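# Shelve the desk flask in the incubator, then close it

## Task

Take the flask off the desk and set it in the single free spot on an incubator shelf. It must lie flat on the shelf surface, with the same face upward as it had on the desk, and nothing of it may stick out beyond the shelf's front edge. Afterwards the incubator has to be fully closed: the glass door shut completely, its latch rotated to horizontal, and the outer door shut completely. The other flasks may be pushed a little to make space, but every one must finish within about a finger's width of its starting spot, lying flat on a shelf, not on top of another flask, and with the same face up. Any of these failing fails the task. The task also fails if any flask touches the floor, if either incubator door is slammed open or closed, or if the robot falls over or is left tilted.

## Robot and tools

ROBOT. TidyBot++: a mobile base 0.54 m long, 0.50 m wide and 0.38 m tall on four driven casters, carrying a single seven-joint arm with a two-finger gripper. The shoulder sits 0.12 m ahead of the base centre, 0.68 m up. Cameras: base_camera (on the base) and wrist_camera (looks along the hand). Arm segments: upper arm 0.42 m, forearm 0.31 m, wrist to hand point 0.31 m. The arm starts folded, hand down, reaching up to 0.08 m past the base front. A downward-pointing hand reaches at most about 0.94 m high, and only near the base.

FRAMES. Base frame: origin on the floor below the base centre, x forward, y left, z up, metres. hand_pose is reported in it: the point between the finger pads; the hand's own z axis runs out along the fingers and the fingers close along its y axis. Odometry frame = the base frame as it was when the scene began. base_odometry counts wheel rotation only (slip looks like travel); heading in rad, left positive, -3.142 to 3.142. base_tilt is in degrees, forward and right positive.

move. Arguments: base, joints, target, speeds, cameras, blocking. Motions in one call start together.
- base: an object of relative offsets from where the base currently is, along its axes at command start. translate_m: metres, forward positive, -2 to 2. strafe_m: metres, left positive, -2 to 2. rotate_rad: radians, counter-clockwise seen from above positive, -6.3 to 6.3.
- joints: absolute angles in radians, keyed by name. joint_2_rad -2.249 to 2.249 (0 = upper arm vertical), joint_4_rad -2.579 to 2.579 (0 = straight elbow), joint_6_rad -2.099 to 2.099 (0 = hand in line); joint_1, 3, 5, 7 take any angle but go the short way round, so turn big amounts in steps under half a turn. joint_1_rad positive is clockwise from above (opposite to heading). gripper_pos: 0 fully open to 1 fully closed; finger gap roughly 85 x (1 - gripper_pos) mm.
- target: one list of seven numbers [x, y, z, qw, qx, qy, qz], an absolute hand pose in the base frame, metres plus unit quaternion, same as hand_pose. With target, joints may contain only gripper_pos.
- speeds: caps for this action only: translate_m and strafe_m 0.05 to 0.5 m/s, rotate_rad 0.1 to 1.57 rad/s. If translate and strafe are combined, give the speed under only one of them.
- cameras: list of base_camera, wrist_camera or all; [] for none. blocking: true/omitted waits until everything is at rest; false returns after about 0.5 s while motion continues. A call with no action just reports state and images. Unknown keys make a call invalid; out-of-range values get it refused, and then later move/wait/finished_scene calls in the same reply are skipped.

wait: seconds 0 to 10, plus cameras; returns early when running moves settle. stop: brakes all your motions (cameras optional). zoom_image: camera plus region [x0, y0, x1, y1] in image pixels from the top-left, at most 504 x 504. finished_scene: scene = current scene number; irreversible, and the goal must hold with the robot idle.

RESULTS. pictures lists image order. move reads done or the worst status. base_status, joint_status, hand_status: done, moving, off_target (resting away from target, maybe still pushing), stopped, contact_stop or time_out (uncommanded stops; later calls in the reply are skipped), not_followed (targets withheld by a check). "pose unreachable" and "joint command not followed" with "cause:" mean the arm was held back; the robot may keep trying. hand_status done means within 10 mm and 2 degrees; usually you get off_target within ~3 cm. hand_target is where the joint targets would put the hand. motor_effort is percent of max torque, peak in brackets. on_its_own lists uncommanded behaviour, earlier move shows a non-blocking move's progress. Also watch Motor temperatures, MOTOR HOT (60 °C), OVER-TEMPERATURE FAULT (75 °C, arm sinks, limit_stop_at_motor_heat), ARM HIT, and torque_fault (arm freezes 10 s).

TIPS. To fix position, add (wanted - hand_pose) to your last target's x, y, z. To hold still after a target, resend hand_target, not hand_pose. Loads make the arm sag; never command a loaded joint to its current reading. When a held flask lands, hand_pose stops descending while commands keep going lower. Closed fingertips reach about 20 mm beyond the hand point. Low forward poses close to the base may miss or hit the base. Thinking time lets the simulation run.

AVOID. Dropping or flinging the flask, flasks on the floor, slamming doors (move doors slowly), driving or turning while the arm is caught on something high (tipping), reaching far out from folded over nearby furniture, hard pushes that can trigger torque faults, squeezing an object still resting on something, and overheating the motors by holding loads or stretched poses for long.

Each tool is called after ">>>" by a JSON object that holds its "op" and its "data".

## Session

>>> {"op": "move", "data": {"joints": {"joint_1_rad": 0.04, "joint_2_rad": -0.342, "joint_3_rad": 3.141, "joint_4_rad": -2.506, "joint_5_rad": -0.027, "joint_6_rad": 0.35, "joint_7_rad": 1.559, "gripper_pos": 0}}}

Scene clock: 1.80 s.
Motor temperatures (°C): [31 21 23 30 35 33 39]
move: done
base_odometry: x=+0.000 y=+0.000 heading=+0.000
base_tilt: forward=+0.0 right=-0.3
base_status: not commanded
joint_positions: joint_1_rad=+0.027 joint_2_rad=-0.356 joint_3_rad=+3.131 joint_4_rad=-2.516 joint_5_rad=-0.012 joint_6_rad=+0.306 joint_7_rad=+1.534 gripper_pos=+0.000
joint_status: all done
motor_effort: joint_1_rad=-1(2) joint_2_rad=-6(6) joint_3_rad=+0(2) joint_4_rad=+19(20) joint_5_rad=+0(1) joint_6_rad=+9(9) joint_7_rad=+1(2)
hand_pose: x=+0.5325 y=-0.0061 z=+0.8148 quat_wxyz=(-0.007, +0.799, -0.026, +0.601) (m; base frame)
hand_target: x=+0.5403 y=-0.0181 z=+0.8275 quat_wxyz=(+0.004, +0.787, -0.033, +0.616) (m; base frame)
hand_status: not commanded
pictures: base_camera, wrist_camera

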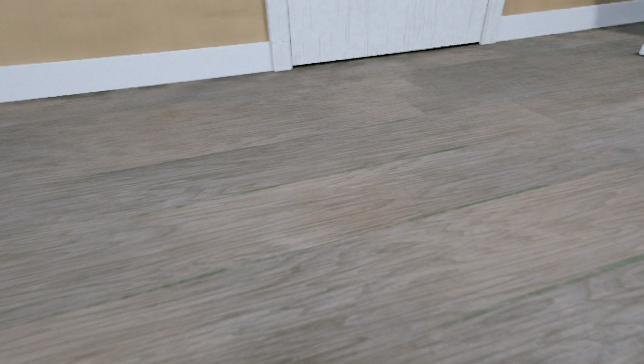

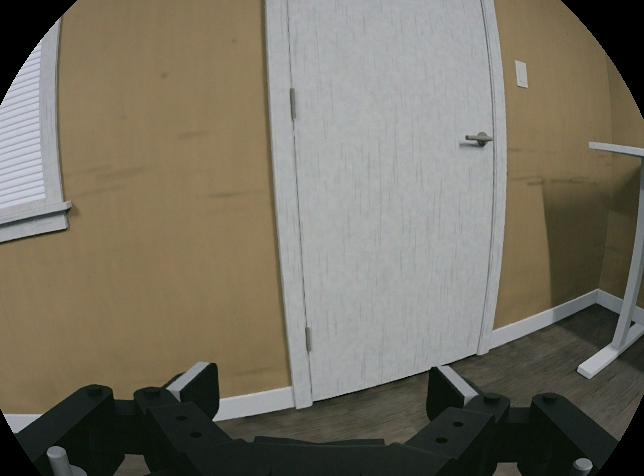

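Desk appears at the right.

>>> {"op": "move", "data": {"base": {"rotate_rad": -0.9}, "cameras": ["wrist_camera"]}}

>>> {"op": "move", "data": {"base": {"rotate_rad": -1.0}, "cameras": ["wrist_camera"]}}

>>> {"op": "move", "data": {"base": {"rotate_rad": -1.0}, "cameras": ["wrist_camera"]}}

>>> {"op": "move", "data": {"base": {"rotate_rad": -1.3}, "cameras": ["wrist_camera"]}}

>>> {"op": "move", "data": {"base": {"rotate_rad": -1.2}, "cameras": ["wrist_camera"]}}

Scene clock: 9.43 s.
Motor temperatures (°C): [31 21 23 30 35 33 39]
move: done
base_odometry: x=+0.000 y=+0.000 heading=-0.900
base_tilt: forward=+0.0 right=-0.3
base_status: done
joint_positions: joint_1_rad=+0.033 joint_2_rad=-0.356 joint_3_rad=+3.132 joint_4_rad=-2.516 joint_5_rad=-0.012 joint_6_rad=+0.307 joint_7_rad=+1.534 gripper_pos=+0.000
joint_status: not commanded
motor_effort: joint_1_rad=+0(2) joint_2_rad=-6(7) joint_3_rad=+0(2) joint_4_rad=+19(20) joint_5_rad=+0(1) joint_6_rad=+9(9) joint_7_rad=+0(1)
hand_pose: x=+0.5326 y=-0.0093 z=+0.8148 quat_wxyz=(-0.005, +0.799, -0.029, +0.601) (m; base frame)
hand_target: x=+0.5403 y=-0.0181 z=+0.8275 quat_wxyz=(+0.004, +0.787, -0.033, +0.616) (m; base frame)
hand_status: not commanded
pictures: wrist_camera

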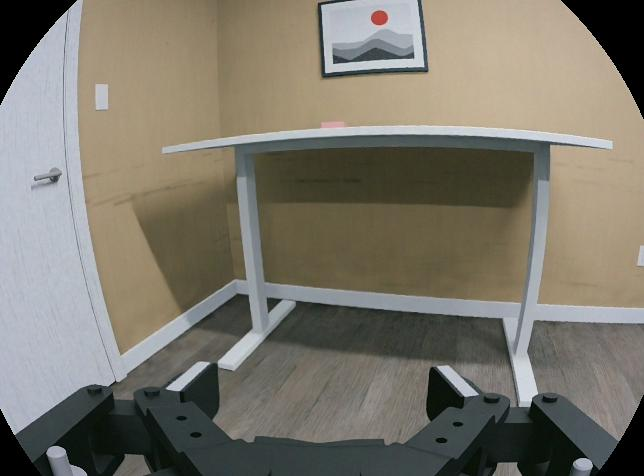

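Scene clock: 11.33 s.
Motor temperatures (°C): [31 21 23 30 35 33 39]
move: done
base_odometry: x=+0.000 y=+0.000 heading=-1.899
base_tilt: forward=+0.0 right=-0.2
base_status: done
joint_positions: joint_1_rad=+0.035 joint_2_rad=-0.355 joint_3_rad=+3.132 joint_4_rad=-2.516 joint_5_rad=-0.012 joint_6_rad=+0.307 joint_7_rad=+1.534 gripper_pos=+0.000
joint_status: not commanded
motor_effort: joint_1_rad=+0(2) joint_2_rad=-6(7) joint_3_rad=-2(2) joint_4_rad=+19(20) joint_5_rad=+0(1) joint_6_rad=+9(9) joint_7_rad=+0(1)
hand_pose: x=+0.5326 y=-0.0104 z=+0.8148 quat_wxyz=(-0.004, +0.799, -0.030, +0.601) (m; base frame)
hand_target: x=+0.5403 y=-0.0181 z=+0.8275 quat_wxyz=(+0.004, +0.787, -0.033, +0.616) (m; base frame)
hand_status: not commanded
pictures: wrist_camera

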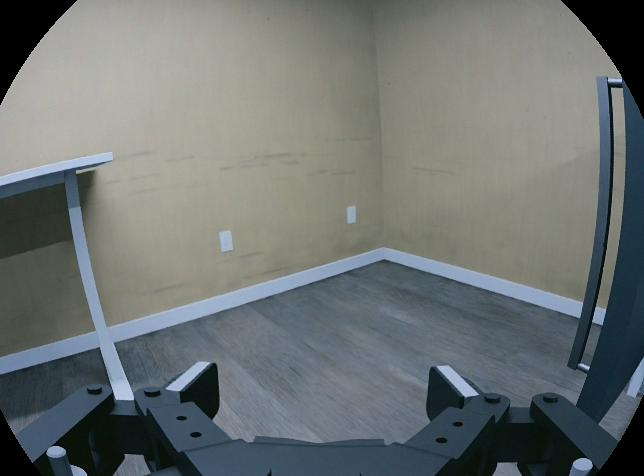

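Scene clock: 13.20 s.
Motor temperatures (°C): [31 21 23 30 35 33 39]
move: done
base_odometry: x=+0.000 y=+0.000 heading=-2.899
base_tilt: forward=+0.0 right=-0.3
base_status: done
joint_positions: joint_1_rad=+0.036 joint_2_rad=-0.355 joint_3_rad=+3.133 joint_4_rad=-2.516 joint_5_rad=-0.012 joint_6_rad=+0.307 joint_7_rad=+1.534 gripper_pos=+0.000
joint_status: not commanded
motor_effort: joint_1_rad=+0(2) joint_2_rad=-6(7) joint_3_rad=+0(2) joint_4_rad=+19(20) joint_5_rad=+0(1) joint_6_rad=+9(9) joint_7_rad=+0(1)
hand_pose: x=+0.5327 y=-0.0111 z=+0.8147 quat_wxyz=(-0.003, +0.799, -0.031, +0.601) (m; base frame)
hand_target: x=+0.5403 y=-0.0181 z=+0.8275 quat_wxyz=(+0.004, +0.787, -0.033, +0.616) (m; base frame)
hand_status: not commanded
pictures: wrist_camera

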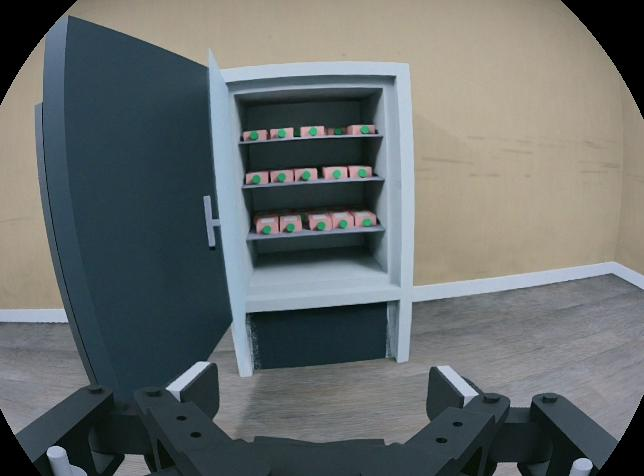

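Scene clock: 15.30 s.
Motor temperatures (°C): [31 21 23 30 35 33 39]
move: done
base_odometry: x=+0.000 y=+0.000 heading=+2.084
base_tilt: forward=+0.1 right=-0.2
base_status: done
joint_positions: joint_1_rad=+0.037 joint_2_rad=-0.355 joint_3_rad=+3.133 joint_4_rad=-2.516 joint_5_rad=-0.012 joint_6_rad=+0.308 joint_7_rad=+1.534 gripper_pos=+0.000
joint_status: not commanded
motor_effort: joint_1_rad=+0(2) joint_2_rad=-6(7) joint_3_rad=+0(2) joint_4_rad=+20(20) joint_5_rad=+0(1) joint_6_rad=+9(9) joint_7_rad=+1(1)
hand_pose: x=+0.5327 y=-0.0115 z=+0.8147 quat_wxyz=(-0.003, +0.799, -0.031, +0.601) (m; base frame)
hand_target: x=+0.5403 y=-0.0181 z=+0.8275 quat_wxyz=(+0.004, +0.787, -0.033, +0.616) (m; base frame)
hand_status: not commanded
pictures: wrist_camera

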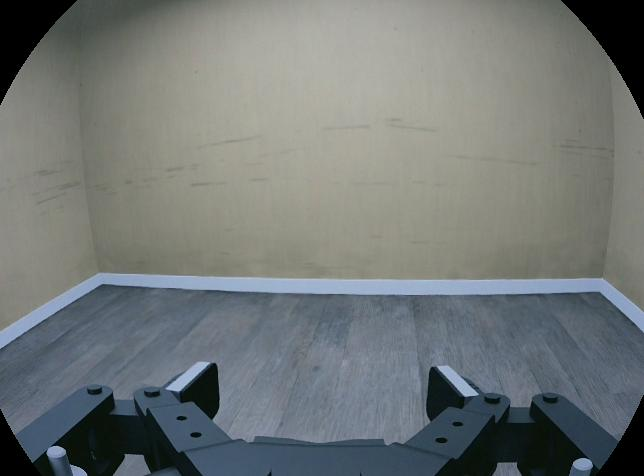

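Scene clock: 17.33 s.
Motor temperatures (°C): [31 21 23 30 35 33 39]
move: done
base_odometry: x=+0.000 y=+0.000 heading=+0.885
base_tilt: forward=+0.1 right=-0.3
base_status: done
joint_positions: joint_1_rad=+0.038 joint_2_rad=-0.355 joint_3_rad=+3.134 joint_4_rad=-2.516 joint_5_rad=-0.012 joint_6_rad=+0.308 joint_7_rad=+1.534 gripper_pos=+0.000
joint_status: not commanded
motor_effort: joint_1_rad=-1(2) joint_2_rad=-6(6) joint_3_rad=+0(3) joint_4_rad=+20(20) joint_5_rad=+0(1) joint_6_rad=+9(9) joint_7_rad=+0(1)
hand_pose: x=+0.5327 y=-0.0119 z=+0.8146 quat_wxyz=(-0.003, +0.799, -0.032, +0.601) (m; base frame)
hand_target: x=+0.5403 y=-0.0181 z=+0.8275 quat_wxyz=(+0.004, +0.787, -0.033, +0.616) (m; base frame)
hand_status: not commanded
pictures: wrist_camera

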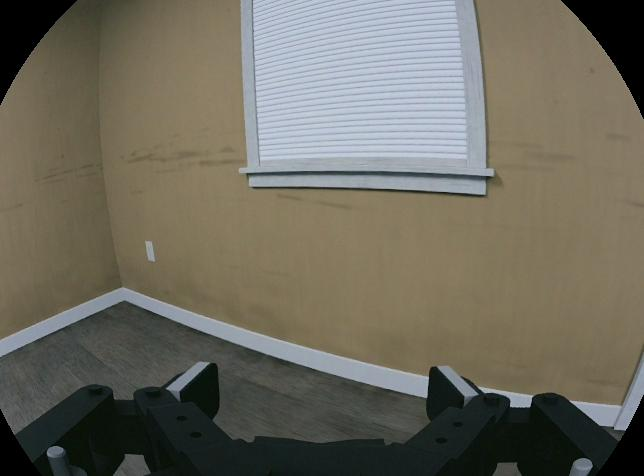

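>>> {"op": "move", "data": {"base": {"rotate_rad": -1.8}, "joints": {"joint_2_rad": -0.6, "joint_4_rad": -1.4, "joint_6_rad": -1.1}, "cameras": ["wrist_camera"]}}

Scene clock: 41.47 s.
Motor temperatures (°C): [31 21 23 30 35 33 39]
move: done
base_odometry: x=+0.000 y=+0.000 heading=-0.915
base_tilt: forward=+0.0 right=-0.3
base_status: done
joint_positions: joint_1_rad=+0.038 joint_2_rad=-0.590 joint_3_rad=+3.136 joint_4_rad=-1.417 joint_5_rad=-0.012 joint_6_rad=-1.044 joint_7_rad=+1.534 gripper_pos=+0.000
joint_status: all done
motor_effort: joint_1_rad=+0(2) joint_2_rad=+4(10) joint_3_rad=+0(3) joint_4_rad=+17(23) joint_5_rad=+0(1) joint_6_rad=+9(10) joint_7_rad=+1(1)
hand_pose: x=+0.4134 y=-0.0038 z=+1.1525 quat_wxyz=(-0.006, +0.804, -0.027, +0.594) (m; base frame)
hand_target: x=+0.4016 y=-0.0022 z=+1.1475 quat_wxyz=(-0.005, +0.813, -0.019, +0.582) (m; base frame)
hand_status: not commanded
pictures: wrist_camera

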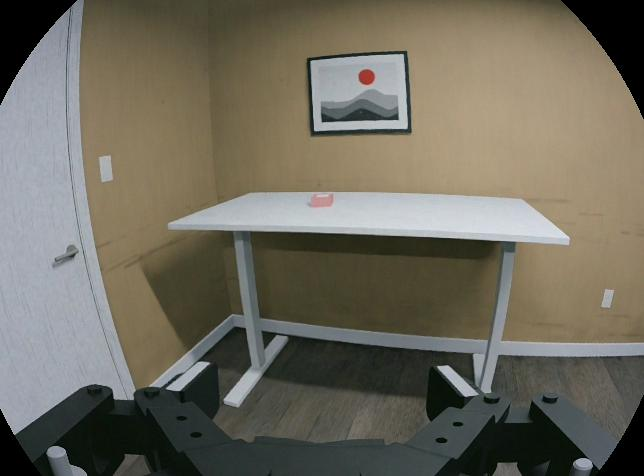

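>>> {"op": "zoom_image", "data": {"camera": "wrist_camera", "region": [280, 175, 360, 225]}}

Scaled by 6.300.

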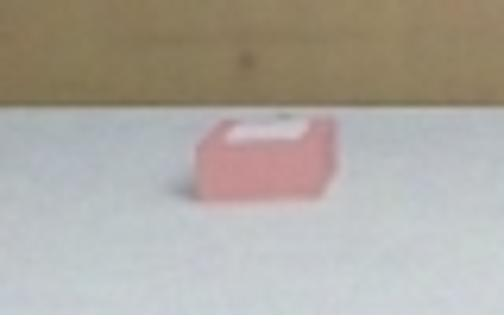

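>>> {"op": "move", "data": {"base": {"translate_m": 0.6}, "cameras": ["wrist_camera"]}}

>>> {"op": "zoom_image", "data": {"camera": "wrist_camera", "region": [240, 160, 420, 280]}}

Scene clock: 156.07 s.
Motor temperatures (°C): [31 21 23 30 35 33 39]
move: done
base_odometry: x=+0.366 y=-0.476 heading=-0.915
base_tilt: forward=+0.0 right=-0.3
base_status: done
joint_positions: joint_1_rad=+0.038 joint_2_rad=-0.592 joint_3_rad=+3.136 joint_4_rad=-1.414 joint_5_rad=-0.012 joint_6_rad=-1.048 joint_7_rad=+1.534 gripper_pos=+0.000
joint_status: not commanded
motor_effort: joint_1_rad=+0(2) joint_2_rad=+4(8) joint_3_rad=+0(1) joint_4_rad=+17(19) joint_5_rad=+0(1) joint_6_rad=+9(9) joint_7_rad=+1(1)
hand_pose: x=+0.4119 y=-0.0037 z=+1.1534 quat_wxyz=(-0.006, +0.804, -0.027, +0.594) (m; base frame)
hand_target: x=+0.4016 y=-0.0022 z=+1.1475 quat_wxyz=(-0.005, +0.813, -0.019, +0.582) (m; base frame)
hand_status: not commanded
pictures: wrist_camera

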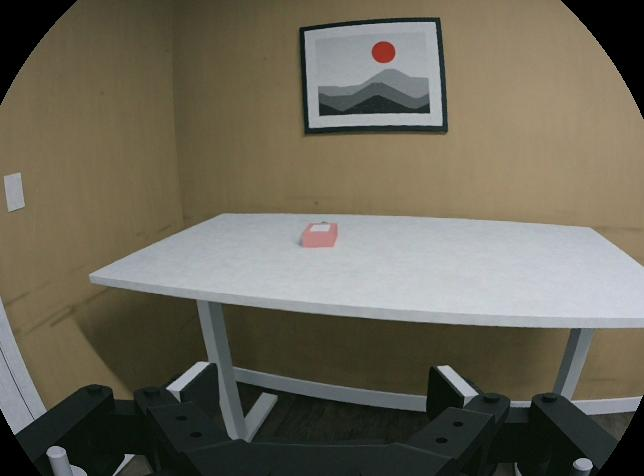

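Scaled by 2.800.

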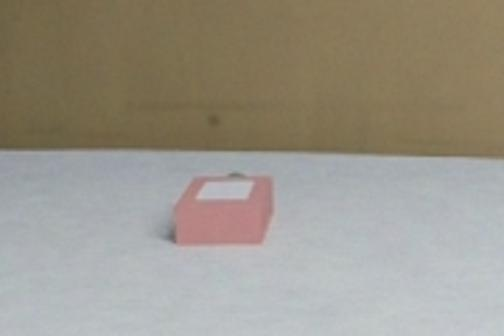

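>>> {"op": "move", "data": {"base": {"translate_m": 0.2, "strafe_m": 0.1}, "joints": {"joint_1_rad": 0.125, "joint_7_rad": 1.68, "joint_5_rad": 0.06, "joint_3_rad": 3.15}, "cameras": ["wrist_camera"]}}

>>> {"op": "zoom_image", "data": {"camera": "wrist_camera", "region": [240, 180, 420, 300]}}

Scene clock: 202.23 s.
Motor temperatures (°C): [31 21 23 30 35 32 39]
move: done
base_odometry: x=+0.567 y=-0.573 heading=-0.916
base_tilt: forward=+0.1 right=-0.4
base_status: done
joint_positions: joint_1_rad=+0.114 joint_2_rad=-0.594 joint_3_rad=+3.137 joint_4_rad=-1.413 joint_5_rad=+0.011 joint_6_rad=-1.048 joint_7_rad=+1.610 gripper_pos=+0.000
joint_status: all done
motor_effort: joint_1_rad=-1(1) joint_2_rad=+4(7) joint_3_rad=+0(2) joint_4_rad=+17(18) joint_5_rad=+0(1) joint_6_rad=+9(9) joint_7_rad=+1(1)
hand_pose: x=+0.4092 y=-0.0329 z=+1.1540 quat_wxyz=(+0.051, +0.803, -0.029, +0.593) (m; base frame)
hand_target: x=+0.3965 y=-0.0545 z=+1.1478 quat_wxyz=(+0.097, +0.813, -0.015, +0.574) (m; base frame)
hand_status: not commanded
pictures: wrist_camera

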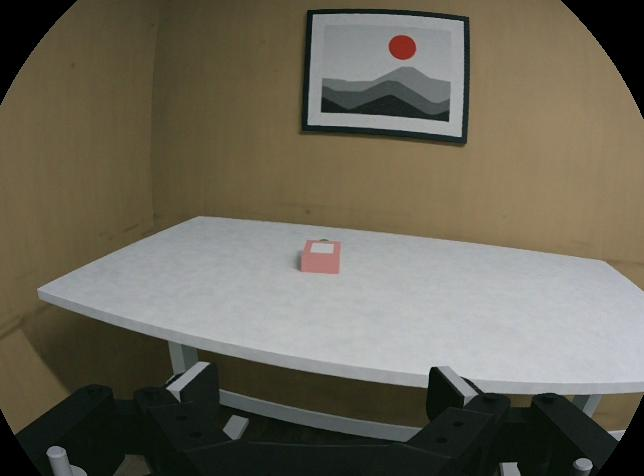

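Scaled by 2.800.

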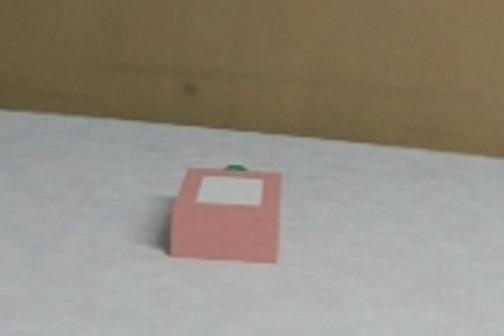

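>>> {"op": "move", "data": {"joints": {"joint_2_rad": 0.35, "joint_4_rad": -0.732, "joint_6_rad": -1.068, "gripper_pos": 0.4}, "cameras": ["wrist_camera"]}}

Scene clock: 230.73 s.
Motor temperatures (°C): [31 21 23 30 35 32 39]
move: done
base_odometry: x=+0.567 y=-0.573 heading=-0.916
base_tilt: forward=+0.1 right=-0.3
base_status: not commanded
joint_positions: joint_1_rad=+0.114 joint_2_rad=+0.354 joint_3_rad=+3.137 joint_4_rad=-0.752 joint_5_rad=+0.011 joint_6_rad=-1.048 joint_7_rad=+1.610 gripper_pos=+0.400
joint_status: all done
motor_effort: joint_1_rad=+0(1) joint_2_rad=-32(35) joint_3_rad=-1(2) joint_4_rad=+19(21) joint_5_rad=+0(1) joint_6_rad=+8(10) joint_7_rad=+0(1)
hand_pose: x=+0.8013 y=-0.0778 z=+1.0456 quat_wxyz=(+0.040, +0.880, -0.031, +0.472) (m; base frame)
hand_target: x=+0.7933 y=-0.1042 z=+1.0547 quat_wxyz=(+0.088, +0.879, -0.010, +0.468) (m; base frame)
hand_status: not commanded
pictures: wrist_camera

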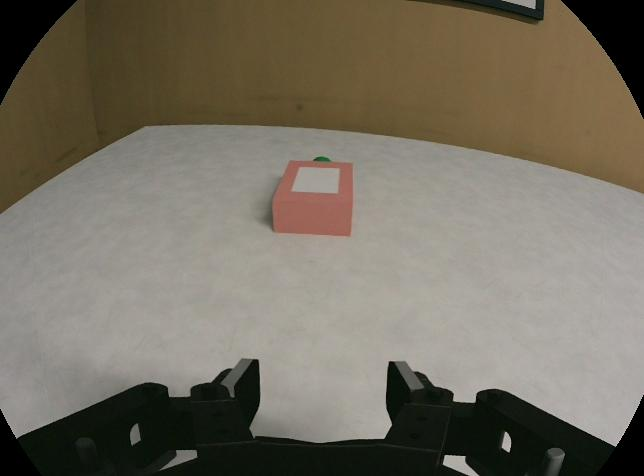

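>>> {"op": "move", "data": {"base": {"translate_m": 0.4}, "speeds": {"translate_m": 0.2}}}

Scene clock: 244.73 s.
Motor temperatures (°C): [31 21 23 30 35 32 39]
move: done
base_odometry: x=+0.811 y=-0.891 heading=-0.915
base_tilt: forward=+0.1 right=-0.3
base_status: done
joint_positions: joint_1_rad=+0.115 joint_2_rad=+0.360 joint_3_rad=+3.137 joint_4_rad=-0.749 joint_5_rad=+0.011 joint_6_rad=-1.048 joint_7_rad=+1.610 gripper_pos=+0.400
joint_status: not commanded
motor_effort: joint_1_rad=+0(2) joint_2_rad=-33(36) joint_3_rad=+0(2) joint_4_rad=+19(21) joint_5_rad=+0(1) joint_6_rad=+8(8) joint_7_rad=+1(1)
hand_pose: x=+0.8035 y=-0.0787 z=+1.0434 quat_wxyz=(+0.041, +0.881, -0.032, +0.471) (m; base frame)
hand_target: x=+0.7933 y=-0.1042 z=+1.0547 quat_wxyz=(+0.088, +0.879, -0.010, +0.468) (m; base frame)
hand_status: not commanded
pictures: base_camera, wrist_camera

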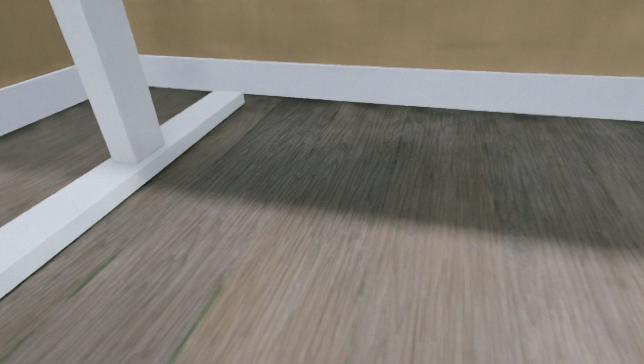

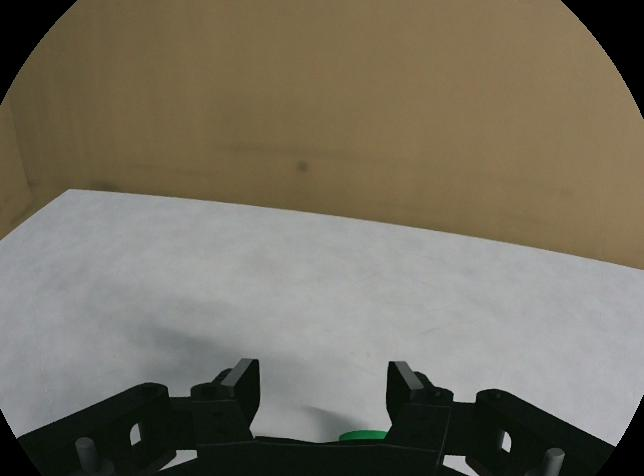

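>>> {"op": "move", "data": {"base": {"strafe_m": -0.022}, "cameras": []}}

>>> {"op": "move", "data": {"joints": {"joint_4_rad": -0.86, "joint_6_rad": -0.94}, "cameras": ["wrist_camera"]}}

Scene clock: 263.03 s.
Motor temperatures (°C): [31 22 23 30 35 32 39]
move: done
base_odometry: x=+0.794 y=-0.904 heading=-0.915
base_tilt: forward=+0.1 right=-0.3
base_status: done
joint_positions: joint_1_rad=+0.127 joint_2_rad=+0.360 joint_3_rad=+3.140 joint_4_rad=-0.749 joint_5_rad=+0.011 joint_6_rad=-1.048 joint_7_rad=+1.610 gripper_pos=+0.400
joint_status: not commanded
motor_effort: joint_1_rad=+0(3) joint_2_rad=-33(34) joint_3_rad=-2(3) joint_4_rad=+20(21) joint_5_rad=+0(1) joint_6_rad=+8(8) joint_7_rad=+1(1)
hand_pose: x=+0.8023 y=-0.0883 z=+1.0436 quat_wxyz=(+0.044, +0.880, -0.038, +0.471) (m; base frame)
hand_target: x=+0.7933 y=-0.1042 z=+1.0547 quat_wxyz=(+0.088, +0.879, -0.010, +0.468) (m; base frame)
hand_status: not commanded
pictures: none
No camera images: "cameras" was empty.

Scene clock: 264.03 s.
Motor temperatures (°C): [31 22 23 30 35 32 39]
move: done
base_odometry: x=+0.794 y=-0.904 heading=-0.915
base_tilt: forward=+0.1 right=-0.3
base_status: not commanded
joint_positions: joint_1_rad=+0.127 joint_2_rad=+0.360 joint_3_rad=+3.140 joint_4_rad=-0.853 joint_5_rad=+0.011 joint_6_rad=-0.983 joint_7_rad=+1.610 gripper_pos=+0.400
joint_status: all done
motor_effort: joint_1_rad=+0(1) joint_2_rad=-33(35) joint_3_rad=-1(2) joint_4_rad=+20(21) joint_5_rad=+0(1) joint_6_rad=+7(8) joint_7_rad=+1(1)
hand_pose: x=+0.8084 y=-0.0889 z=+1.0030 quat_wxyz=(+0.043, +0.890, -0.038, +0.453) (m; base frame)
hand_target: x=+0.8100 y=-0.1053 z=+1.0181 quat_wxyz=(+0.088, +0.879, -0.006, +0.468) (m; base frame)
hand_status: not commanded
pictures: wrist_camera

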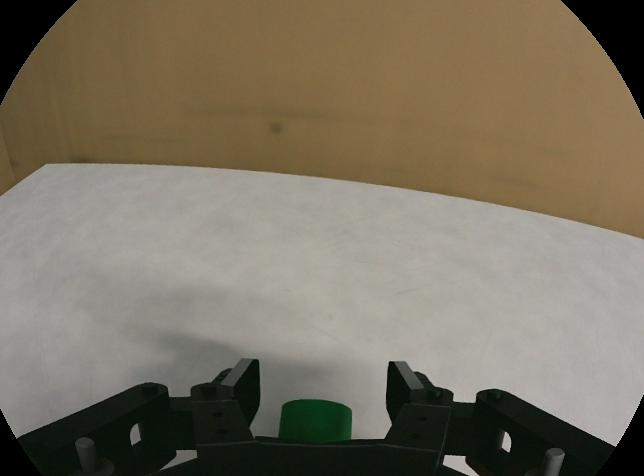

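>>> {"op": "move", "data": {"base": {"translate_m": 0.025}, "cameras": ["wrist_camera"]}}

>>> {"op": "move", "data": {"joints": {"joint_4_rad": -0.92, "joint_6_rad": -0.9}, "cameras": ["wrist_camera"]}}

Scene clock: 281.93 s.
Motor temperatures (°C): [31 22 23 30 35 32 39]
move: done
base_odometry: x=+0.809 y=-0.924 heading=-0.915
base_tilt: forward=+0.0 right=-0.3
base_status: done
joint_positions: joint_1_rad=+0.127 joint_2_rad=+0.364 joint_3_rad=+3.140 joint_4_rad=-0.854 joint_5_rad=+0.011 joint_6_rad=-0.979 joint_7_rad=+1.610 gripper_pos=+0.400
joint_status: not commanded
motor_effort: joint_1_rad=-1(2) joint_2_rad=-33(36) joint_3_rad=-1(3) joint_4_rad=+20(21) joint_5_rad=+0(1) joint_6_rad=+7(8) joint_7_rad=+0(1)
hand_pose: x=+0.8101 y=-0.0891 z=+1.0013 quat_wxyz=(+0.043, +0.890, -0.038, +0.453) (m; base frame)
hand_target: x=+0.8100 y=-0.1053 z=+1.0181 quat_wxyz=(+0.088, +0.879, -0.006, +0.468) (m; base frame)
hand_status: not commanded
pictures: wrist_camera

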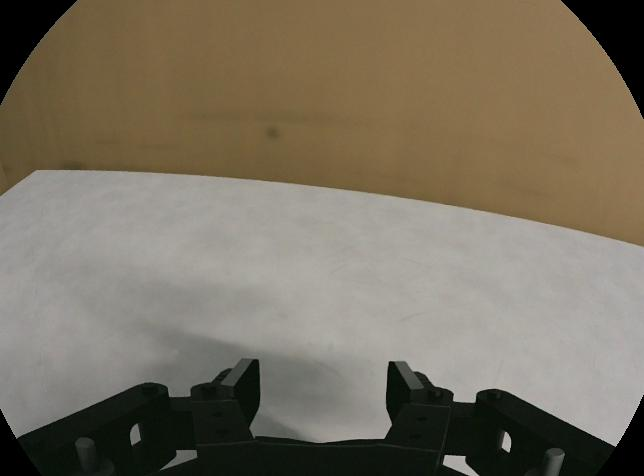

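Scene clock: 282.73 s.
Motor temperatures (°C): [31 22 23 30 35 32 39]
move: done
base_odometry: x=+0.809 y=-0.924 heading=-0.915
base_tilt: forward=+0.0 right=-0.3
base_status: not commanded
joint_positions: joint_1_rad=+0.127 joint_2_rad=+0.362 joint_3_rad=+3.140 joint_4_rad=-0.913 joint_5_rad=+0.011 joint_6_rad=-0.944 joint_7_rad=+1.610 gripper_pos=+0.400
joint_status: all done
motor_effort: joint_1_rad=+1(1) joint_2_rad=-34(35) joint_3_rad=-2(2) joint_4_rad=+21(21) joint_5_rad=+0(1) joint_6_rad=+7(8) joint_7_rad=+1(1)
hand_pose: x=+0.8112 y=-0.0892 z=+0.9790 quat_wxyz=(+0.042, +0.895, -0.038, +0.443) (m; base frame)
hand_target: x=+0.8127 y=-0.1052 z=+0.9951 quat_wxyz=(+0.087, +0.884, -0.004, +0.460) (m; base frame)
hand_status: not commanded
pictures: wrist_camera

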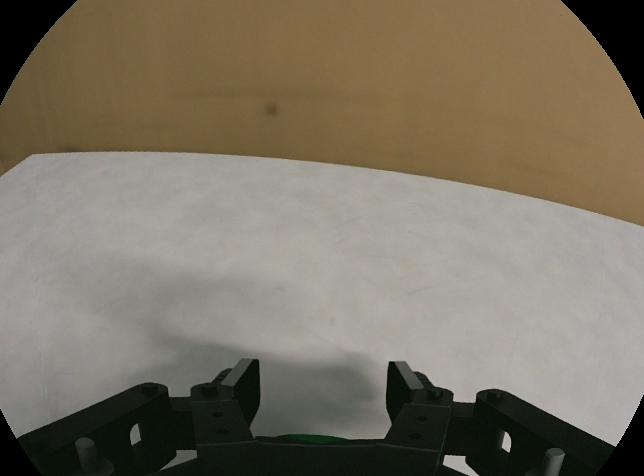

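>>> {"op": "move", "data": {"base": {"translate_m": -0.05}, "speeds": {"translate_m": 0.06}, "cameras": ["wrist_camera"]}}

Scene clock: 287.17 s.
Motor temperatures (°C): [31 22 23 30 35 32 39]
move: done
base_odometry: x=+0.778 y=-0.884 heading=-0.915
base_tilt: forward=+0.0 right=-0.3
base_status: done
joint_positions: joint_1_rad=+0.127 joint_2_rad=+0.360 joint_3_rad=+3.140 joint_4_rad=-0.913 joint_5_rad=+0.011 joint_6_rad=-0.940 joint_7_rad=+1.610 gripper_pos=+0.400
joint_status: not commanded
motor_effort: joint_1_rad=-1(2) joint_2_rad=-33(37) joint_3_rad=-1(3) joint_4_rad=+20(21) joint_5_rad=+0(1) joint_6_rad=+7(8) joint_7_rad=+0(1)
hand_pose: x=+0.8112 y=-0.0892 z=+0.9813 quat_wxyz=(+0.042, +0.893, -0.038, +0.446) (m; base frame)
hand_target: x=+0.8127 y=-0.1052 z=+0.9951 quat_wxyz=(+0.087, +0.884, -0.004, +0.460) (m; base frame)
hand_status: not commanded
pictures: wrist_camera

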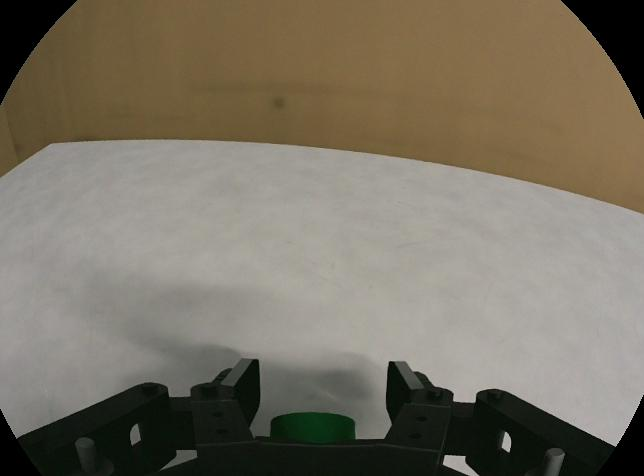

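>>> {"op": "move", "data": {"base": {"translate_m": -0.05}, "speeds": {"translate_m": 0.06}, "cameras": ["wrist_camera"]}}

Scene clock: 293.17 s.
Motor temperatures (°C): [31 22 23 30 35 32 39]
move: done
base_odometry: x=+0.748 y=-0.845 heading=-0.915
base_tilt: forward=+0.1 right=-0.3
base_status: done
joint_positions: joint_1_rad=+0.127 joint_2_rad=+0.359 joint_3_rad=+3.140 joint_4_rad=-0.913 joint_5_rad=+0.011 joint_6_rad=-0.939 joint_7_rad=+1.610 gripper_pos=+0.400
joint_status: not commanded
motor_effort: joint_1_rad=+0(2) joint_2_rad=-32(37) joint_3_rad=-1(2) joint_4_rad=+20(22) joint_5_rad=+0(1) joint_6_rad=+7(8) joint_7_rad=+0(1)
hand_pose: x=+0.8110 y=-0.0891 z=+0.9824 quat_wxyz=(+0.042, +0.893, -0.038, +0.447) (m; base frame)
hand_target: x=+0.8127 y=-0.1052 z=+0.9951 quat_wxyz=(+0.087, +0.884, -0.004, +0.460) (m; base frame)
hand_status: not commanded
pictures: wrist_camera

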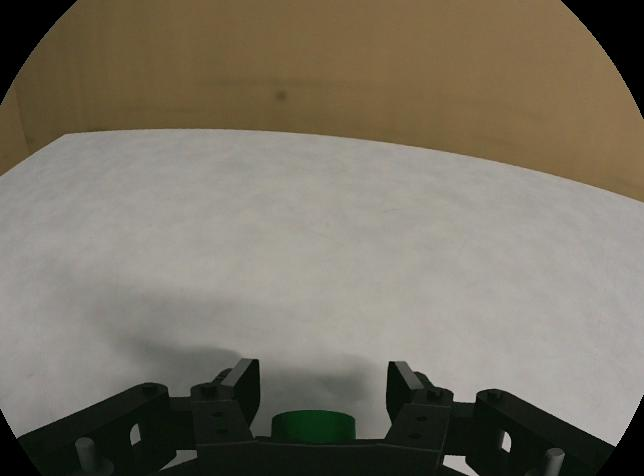

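>>> {"op": "move", "data": {"base": {"translate_m": -0.15}, "speeds": {"translate_m": 0.08}, "cameras": ["wrist_camera"]}}

Scene clock: 302.10 s.
Motor temperatures (°C): [31 22 23 30 35 32 39]
move: done
base_odometry: x=+0.656 y=-0.726 heading=-0.915
base_tilt: forward=+0.0 right=-0.3
base_status: done
joint_positions: joint_1_rad=+0.127 joint_2_rad=+0.357 joint_3_rad=+3.140 joint_4_rad=-0.913 joint_5_rad=+0.011 joint_6_rad=-0.937 joint_7_rad=+1.610 gripper_pos=+0.400
joint_status: not commanded
motor_effort: joint_1_rad=+1(1) joint_2_rad=-33(37) joint_3_rad=-1(2) joint_4_rad=+20(21) joint_5_rad=+0(1) joint_6_rad=+7(8) joint_7_rad=+1(1)
hand_pose: x=+0.8111 y=-0.0891 z=+0.9839 quat_wxyz=(+0.042, +0.892, -0.038, +0.448) (m; base frame)
hand_target: x=+0.8127 y=-0.1052 z=+0.9951 quat_wxyz=(+0.087, +0.884, -0.004, +0.460) (m; base frame)
hand_status: not commanded
pictures: wrist_camera

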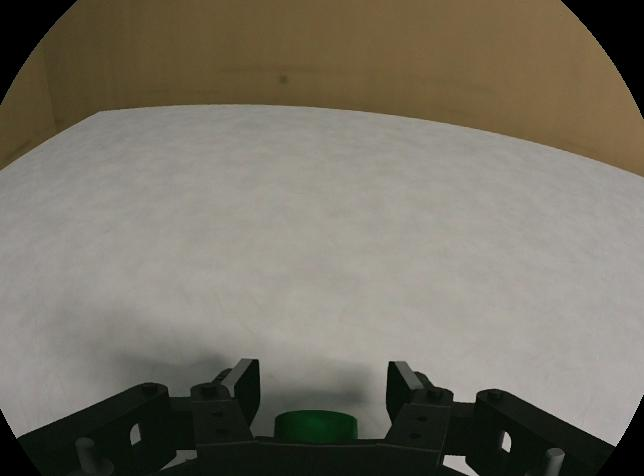

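>>> {"op": "move", "data": {"base": {"translate_m": 0.02}, "cameras": []}}

>>> {"op": "move", "data": {"joints": {"joint_4_rad": -0.6, "joint_6_rad": -1.1}, "cameras": []}}

>>> {"op": "move", "data": {"joints": {"joint_2_rad": -0.6, "joint_4_rad": -1.4, "joint_6_rad": -1.1}, "cameras": ["wrist_camera"]}}

Scene clock: 308.97 s.
Motor temperatures (°C): [31 22 23 30 35 32 39]
move: done
base_odometry: x=+0.668 y=-0.742 heading=-0.915
base_tilt: forward=+0.1 right=-0.3
base_status: done
joint_positions: joint_1_rad=+0.127 joint_2_rad=+0.363 joint_3_rad=+3.140 joint_4_rad=-0.915 joint_5_rad=+0.011 joint_6_rad=-0.935 joint_7_rad=+1.610 gripper_pos=+0.400
joint_status: not commanded
motor_effort: joint_1_rad=-1(1) joint_2_rad=-34(37) joint_3_rad=-1(2) joint_4_rad=+20(22) joint_5_rad=+0(0) joint_6_rad=+7(8) joint_7_rad=+0(1)
hand_pose: x=+0.8128 y=-0.0893 z=+0.9799 quat_wxyz=(+0.042, +0.893, -0.038, +0.446) (m; base frame)
hand_target: x=+0.8127 y=-0.1052 z=+0.9951 quat_wxyz=(+0.087, +0.884, -0.004, +0.460) (m; base frame)
hand_status: not commanded
pictures: none
No camera images: "cameras" was empty.

Scene clock: 310.37 s.
Motor temperatures (°C): [31 22 23 30 35 32 39]
move: done
base_odometry: x=+0.668 y=-0.742 heading=-0.915
base_tilt: forward=+0.1 right=-0.3
base_status: not commanded
joint_positions: joint_1_rad=+0.127 joint_2_rad=+0.359 joint_3_rad=+3.140 joint_4_rad=-0.616 joint_5_rad=+0.011 joint_6_rad=-1.045 joint_7_rad=+1.610 gripper_pos=+0.400
joint_status: all done
motor_effort: joint_1_rad=+0(1) joint_2_rad=-32(36) joint_3_rad=-1(2) joint_4_rad=+19(22) joint_5_rad=+0(1) joint_6_rad=+8(9) joint_7_rad=+1(1)
hand_pose: x=+0.8018 y=-0.0882 z=+1.1168 quat_wxyz=(+0.049, +0.846, -0.037, +0.529) (m; base frame)
hand_target: x=+0.7872 y=-0.1035 z=+1.1168 quat_wxyz=(+0.094, +0.854, -0.012, +0.511) (m; base frame)
hand_status: not commanded
pictures: none
No camera images: "cameras" was empty.

Scene clock: 312.60 s.
Motor temperatures (°C): [31 22 23 30 35 32 39]
move: done
base_odometry: x=+0.668 y=-0.742 heading=-0.915
base_tilt: forward=+0.0 right=-0.2
base_status: not commanded
joint_positions: joint_1_rad=+0.127 joint_2_rad=-0.590 joint_3_rad=+3.140 joint_4_rad=-1.386 joint_5_rad=+0.011 joint_6_rad=-1.048 joint_7_rad=+1.610 gripper_pos=+0.400
joint_status: all done
motor_effort: joint_1_rad=-1(1) joint_2_rad=+4(34) joint_3_rad=+0(2) joint_4_rad=+18(20) joint_5_rad=+0(1) joint_6_rad=+9(9) joint_7_rad=+1(1)
hand_pose: x=+0.4069 y=-0.0377 z=+1.1672 quat_wxyz=(+0.056, +0.796, -0.035, +0.602) (m; base frame)
hand_target: x=+0.3965 y=-0.0545 z=+1.1478 quat_wxyz=(+0.097, +0.813, -0.015, +0.574) (m; base frame)
hand_status: not commanded
pictures: wrist_camera

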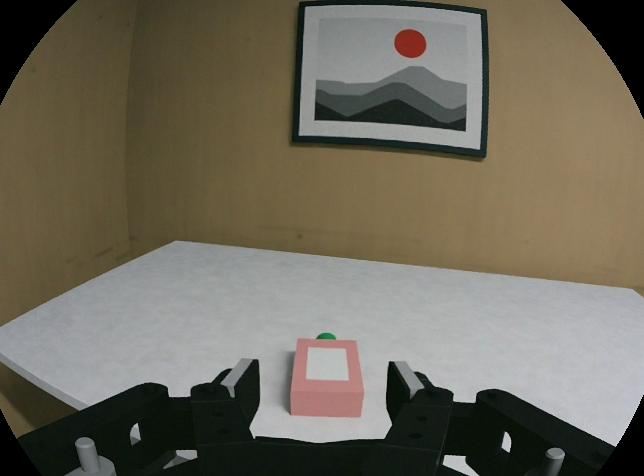

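>>> {"op": "move", "data": {"base": {"translate_m": -0.2}, "cameras": ["wrist_camera"]}}

>>> {"op": "zoom_image", "data": {"camera": "wrist_camera", "region": [240, 240, 420, 380]}}

Scene clock: 319.60 s.
Motor temperatures (°C): [31 22 23 30 35 32 39]
move: done
base_odometry: x=+0.546 y=-0.583 heading=-0.915
base_tilt: forward=+0.0 right=-0.3
base_status: done
joint_positions: joint_1_rad=+0.127 joint_2_rad=-0.609 joint_3_rad=+3.140 joint_4_rad=-1.392 joint_5_rad=+0.011 joint_6_rad=-1.049 joint_7_rad=+1.610 gripper_pos=+0.400
joint_status: not commanded
motor_effort: joint_1_rad=+0(1) joint_2_rad=+5(9) joint_3_rad=+0(1) joint_4_rad=+17(19) joint_5_rad=+0(1) joint_6_rad=+9(9) joint_7_rad=+0(1)
hand_pose: x=+0.3985 y=-0.0366 z=+1.1694 quat_wxyz=(+0.056, +0.792, -0.035, +0.606) (m; base frame)
hand_target: x=+0.3965 y=-0.0545 z=+1.1478 quat_wxyz=(+0.097, +0.813, -0.015, +0.574) (m; base frame)
hand_status: not commanded
pictures: wrist_camera

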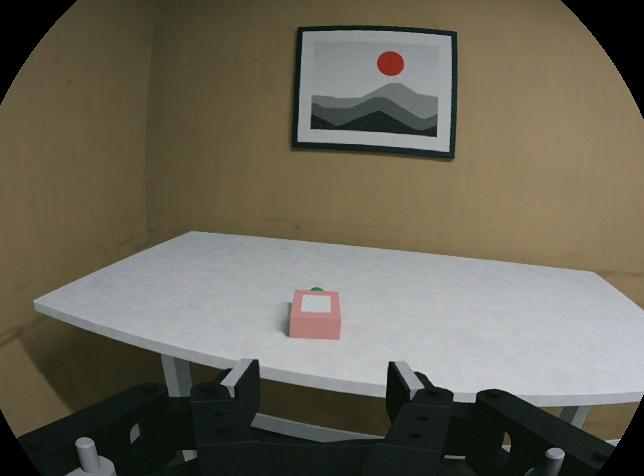

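Scaled by 2.800.

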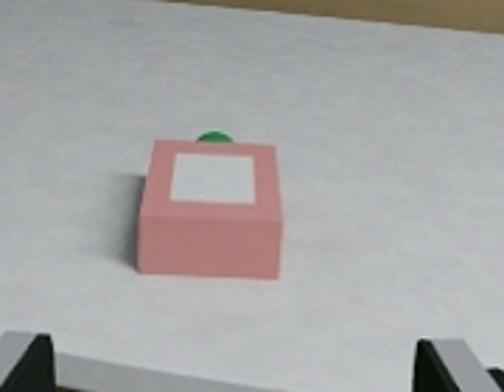

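>>> {"op": "move", "data": {"base": {"translate_m": 0.2}, "cameras": []}}

>>> {"op": "move", "data": {"joints": {"joint_2_rad": 0.35, "joint_4_rad": -0.6, "joint_6_rad": -1.1}, "cameras": []}}

>>> {"op": "move", "data": {"joints": {"joint_4_rad": -0.86, "joint_6_rad": -0.94}, "cameras": ["wrist_camera"]}}

Scene clock: 334.57 s.
Motor temperatures (°C): [31 22 23 30 35 32 39]
move: done
base_odometry: x=+0.668 y=-0.742 heading=-0.915
base_tilt: forward=+0.0 right=-0.3
base_status: done
joint_positions: joint_1_rad=+0.127 joint_2_rad=-0.598 joint_3_rad=+3.141 joint_4_rad=-1.393 joint_5_rad=+0.012 joint_6_rad=-1.049 joint_7_rad=+1.610 gripper_pos=+0.400
joint_status: not commanded
motor_effort: joint_1_rad=+0(1) joint_2_rad=+4(8) joint_3_rad=+0(2) joint_4_rad=+17(19) joint_5_rad=+1(1) joint_6_rad=+9(9) joint_7_rad=+0(1)
hand_pose: x=+0.4037 y=-0.0378 z=+1.1656 quat_wxyz=(+0.056, +0.796, -0.035, +0.602) (m; base frame)
hand_target: x=+0.3965 y=-0.0545 z=+1.1478 quat_wxyz=(+0.097, +0.813, -0.015, +0.574) (m; base frame)
hand_status: not commanded
pictures: none
No camera images: "cameras" was empty.

Scene clock: 337.00 s.
Motor temperatures (°C): [31 22 23 30 35 32 39]
move: done
base_odometry: x=+0.668 y=-0.742 heading=-0.915
base_tilt: forward=+0.0 right=-0.3
base_status: not commanded
joint_positions: joint_1_rad=+0.127 joint_2_rad=+0.354 joint_3_rad=+3.141 joint_4_rad=-0.620 joint_5_rad=+0.012 joint_6_rad=-1.050 joint_7_rad=+1.610 gripper_pos=+0.400
joint_status: all done
motor_effort: joint_1_rad=+0(1) joint_2_rad=-32(34) joint_3_rad=-1(2) joint_4_rad=+19(21) joint_5_rad=+0(1) joint_6_rad=+8(10) joint_7_rad=+0(1)
hand_pose: x=+0.7992 y=-0.0884 z=+1.1165 quat_wxyz=(+0.050, +0.847, -0.037, +0.528) (m; base frame)
hand_target: x=+0.7872 y=-0.1035 z=+1.1168 quat_wxyz=(+0.094, +0.854, -0.012, +0.511) (m; base frame)
hand_status: not commanded
pictures: none
No camera images: "cameras" was empty.

Scene clock: 338.30 s.
Motor temperatures (°C): [31 22 23 30 35 32 39]
move: done
base_odometry: x=+0.668 y=-0.742 heading=-0.915
base_tilt: forward=+0.0 right=-0.3
base_status: not commanded
joint_positions: joint_1_rad=+0.127 joint_2_rad=+0.358 joint_3_rad=+3.141 joint_4_rad=-0.852 joint_5_rad=+0.012 joint_6_rad=-0.985 joint_7_rad=+1.610 gripper_pos=+0.400
joint_status: all done
motor_effort: joint_1_rad=-1(2) joint_2_rad=-33(35) joint_3_rad=-1(2) joint_4_rad=+20(22) joint_5_rad=+0(1) joint_6_rad=+7(9) joint_7_rad=+0(1)
hand_pose: x=+0.8073 y=-0.0893 z=+1.0055 quat_wxyz=(+0.043, +0.889, -0.038, +0.454) (m; base frame)
hand_target: x=+0.8100 y=-0.1053 z=+1.0181 quat_wxyz=(+0.088, +0.879, -0.006, +0.468) (m; base frame)
hand_status: not commanded
pictures: wrist_camera

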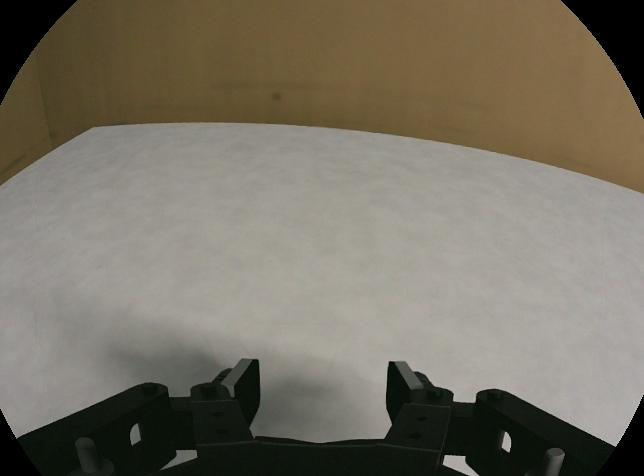

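>>> {"op": "move", "data": {"joints": {"joint_4_rad": -0.92, "joint_6_rad": -0.9}, "cameras": []}}

>>> {"op": "move", "data": {"base": {"translate_m": -0.13}, "speeds": {"translate_m": 0.08}, "cameras": ["wrist_camera"]}}

Scene clock: 343.70 s.
Motor temperatures (°C): [31 22 23 30 35 32 39]
move: done
base_odometry: x=+0.668 y=-0.742 heading=-0.915
base_tilt: forward=+0.1 right=-0.3
base_status: not commanded
joint_positions: joint_1_rad=+0.127 joint_2_rad=+0.359 joint_3_rad=+3.141 joint_4_rad=-0.913 joint_5_rad=+0.012 joint_6_rad=-0.944 joint_7_rad=+1.610 gripper_pos=+0.400
joint_status: all done
motor_effort: joint_1_rad=+0(1) joint_2_rad=-33(35) joint_3_rad=-2(2) joint_4_rad=+20(22) joint_5_rad=+0(0) joint_6_rad=+7(8) joint_7_rad=+0(1)
hand_pose: x=+0.8103 y=-0.0896 z=+0.9812 quat_wxyz=(+0.043, +0.894, -0.038, +0.445) (m; base frame)
hand_target: x=+0.8127 y=-0.1052 z=+0.9950 quat_wxyz=(+0.087, +0.884, -0.004, +0.460) (m; base frame)
hand_status: not commanded
pictures: none
No camera images: "cameras" was empty.

Scene clock: 345.83 s.
Motor temperatures (°C): [31 22 23 30 35 32 39]
move: done
base_odometry: x=+0.589 y=-0.639 heading=-0.915
base_tilt: forward=+0.0 right=-0.3
base_status: done
joint_positions: joint_1_rad=+0.127 joint_2_rad=+0.359 joint_3_rad=+3.141 joint_4_rad=-0.913 joint_5_rad=+0.012 joint_6_rad=-0.941 joint_7_rad=+1.610 gripper_pos=+0.400
joint_status: not commanded
motor_effort: joint_1_rad=+0(3) joint_2_rad=-33(37) joint_3_rad=-1(2) joint_4_rad=+20(21) joint_5_rad=+0(1) joint_6_rad=+7(8) joint_7_rad=+0(1)
hand_pose: x=+0.8106 y=-0.0896 z=+0.9821 quat_wxyz=(+0.043, +0.893, -0.038, +0.446) (m; base frame)
hand_target: x=+0.8127 y=-0.1052 z=+0.9950 quat_wxyz=(+0.087, +0.884, -0.004, +0.460) (m; base frame)
hand_status: not commanded
pictures: wrist_camera

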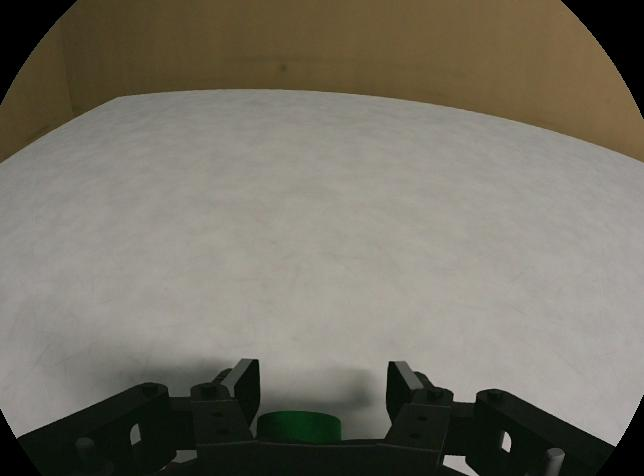

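>>> {"op": "move", "data": {"base": {"translate_m": -0.043}, "speeds": {"translate_m": 0.06}, "cameras": ["wrist_camera"]}}

>>> {"op": "move", "data": {"base": {"translate_m": 0.03}, "cameras": []}}

>>> {"op": "move", "data": {"joints": {"joint_4_rad": -0.6, "joint_6_rad": -1.1}, "cameras": []}}

>>> {"op": "move", "data": {"joints": {"joint_2_rad": -0.6, "joint_4_rad": -1.4, "joint_6_rad": -1.1}, "cameras": []}}

>>> {"op": "move", "data": {"base": {"translate_m": -0.35}, "cameras": ["wrist_camera"]}}

>>> {"op": "zoom_image", "data": {"camera": "wrist_camera", "region": [230, 230, 410, 370]}}

Scene clock: 360.00 s.
Motor temperatures (°C): [31 22 23 30 35 32 39]
move: done
base_odometry: x=+0.562 y=-0.605 heading=-0.915
base_tilt: forward=+0.0 right=-0.3
base_status: done
joint_positions: joint_1_rad=+0.127 joint_2_rad=+0.358 joint_3_rad=+3.141 joint_4_rad=-0.913 joint_5_rad=+0.012 joint_6_rad=-0.940 joint_7_rad=+1.610 gripper_pos=+0.400
joint_status: not commanded
motor_effort: joint_1_rad=+0(2) joint_2_rad=-33(37) joint_3_rad=-1(2) joint_4_rad=+20(21) joint_5_rad=+0(1) joint_6_rad=+7(8) joint_7_rad=+1(1)
hand_pose: x=+0.8107 y=-0.0896 z=+0.9827 quat_wxyz=(+0.043, +0.893, -0.038, +0.447) (m; base frame)
hand_target: x=+0.8127 y=-0.1052 z=+0.9950 quat_wxyz=(+0.087, +0.884, -0.004, +0.460) (m; base frame)
hand_status: not commanded
pictures: wrist_camera

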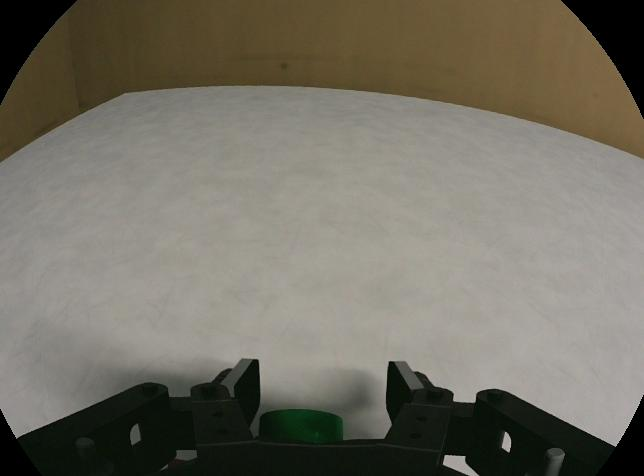

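Scene clock: 360.83 s.
Motor temperatures (°C): [31 22 23 30 35 32 39]
move: done
base_odometry: x=+0.581 y=-0.629 heading=-0.915
base_tilt: forward=+0.0 right=-0.3
base_status: done
joint_positions: joint_1_rad=+0.127 joint_2_rad=+0.364 joint_3_rad=+3.141 joint_4_rad=-0.915 joint_5_rad=+0.012 joint_6_rad=-0.937 joint_7_rad=+1.610 gripper_pos=+0.400
joint_status: not commanded
motor_effort: joint_1_rad=+0(3) joint_2_rad=-33(37) joint_3_rad=-1(2) joint_4_rad=+20(21) joint_5_rad=+0(1) joint_6_rad=+7(8) joint_7_rad=+0(1)
hand_pose: x=+0.8129 y=-0.0899 z=+0.9782 quat_wxyz=(+0.043, +0.894, -0.038, +0.444) (m; base frame)
hand_target: x=+0.8127 y=-0.1052 z=+0.9950 quat_wxyz=(+0.087, +0.884, -0.004, +0.460) (m; base frame)
hand_status: not commanded
pictures: none
No camera images: "cameras" was empty.

Scene clock: 362.23 s.
Motor temperatures (°C): [31 22 23 30 35 32 39]
move: done
base_odometry: x=+0.581 y=-0.629 heading=-0.915
base_tilt: forward=+0.0 right=-0.3
base_status: not commanded
joint_positions: joint_1_rad=+0.127 joint_2_rad=+0.360 joint_3_rad=+3.141 joint_4_rad=-0.616 joint_5_rad=+0.012 joint_6_rad=-1.045 joint_7_rad=+1.610 gripper_pos=+0.400
joint_status: all done
motor_effort: joint_1_rad=+0(1) joint_2_rad=-32(35) joint_3_rad=-1(2) joint_4_rad=+19(22) joint_5_rad=+0(1) joint_6_rad=+8(9) joint_7_rad=+1(1)
hand_pose: x=+0.8021 y=-0.0888 z=+1.1163 quat_wxyz=(+0.050, +0.846, -0.037, +0.529) (m; base frame)
hand_target: x=+0.7872 y=-0.1035 z=+1.1168 quat_wxyz=(+0.094, +0.854, -0.012, +0.511) (m; base frame)
hand_status: not commanded
pictures: none
No camera images: "cameras" was empty.

Scene clock: 364.47 s.
Motor temperatures (°C): [31 22 23 30 35 32 39]
move: done
base_odometry: x=+0.581 y=-0.629 heading=-0.915
base_tilt: forward=+0.0 right=-0.4
base_status: not commanded
joint_positions: joint_1_rad=+0.127 joint_2_rad=-0.590 joint_3_rad=+3.141 joint_4_rad=-1.386 joint_5_rad=+0.012 joint_6_rad=-1.048 joint_7_rad=+1.610 gripper_pos=+0.400
joint_status: all done
motor_effort: joint_1_rad=+0(1) joint_2_rad=+4(34) joint_3_rad=-1(2) joint_4_rad=+17(21) joint_5_rad=+0(1) joint_6_rad=+9(9) joint_7_rad=+0(1)
hand_pose: x=+0.4068 y=-0.0382 z=+1.1672 quat_wxyz=(+0.056, +0.796, -0.035, +0.601) (m; base frame)
hand_target: x=+0.3965 y=-0.0545 z=+1.1478 quat_wxyz=(+0.097, +0.813, -0.015, +0.574) (m; base frame)
hand_status: not commanded
pictures: none
No camera images: "cameras" was empty.

Scene clock: 366.43 s.
Motor temperatures (°C): [31 22 23 30 35 32 39]
move: done
base_odometry: x=+0.367 y=-0.351 heading=-0.915
base_tilt: forward=+0.0 right=-0.3
base_status: done
joint_positions: joint_1_rad=+0.127 joint_2_rad=-0.608 joint_3_rad=+3.141 joint_4_rad=-1.392 joint_5_rad=+0.012 joint_6_rad=-1.049 joint_7_rad=+1.610 gripper_pos=+0.400
joint_status: not commanded
motor_effort: joint_1_rad=+0(1) joint_2_rad=+5(9) joint_3_rad=+0(1) joint_4_rad=+17(19) joint_5_rad=+0(1) joint_6_rad=+9(9) joint_7_rad=+1(1)
hand_pose: x=+0.3989 y=-0.0372 z=+1.1691 quat_wxyz=(+0.056, +0.793, -0.035, +0.606) (m; base frame)
hand_target: x=+0.3965 y=-0.0545 z=+1.1478 quat_wxyz=(+0.097, +0.813, -0.015, +0.574) (m; base frame)
hand_status: not commanded
pictures: wrist_camera

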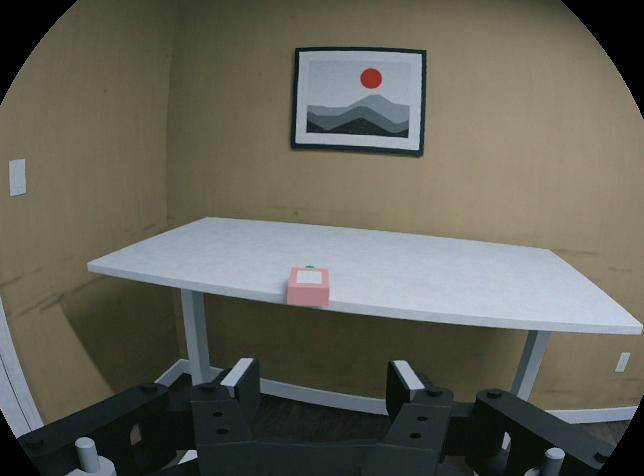

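Scaled by 2.800.

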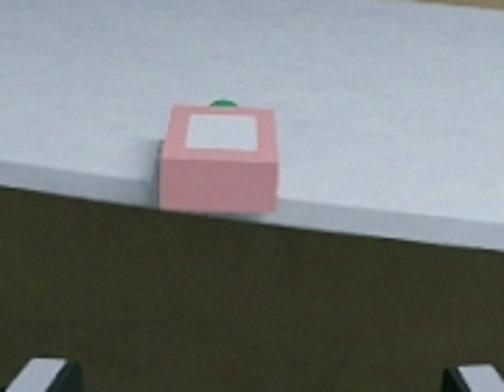

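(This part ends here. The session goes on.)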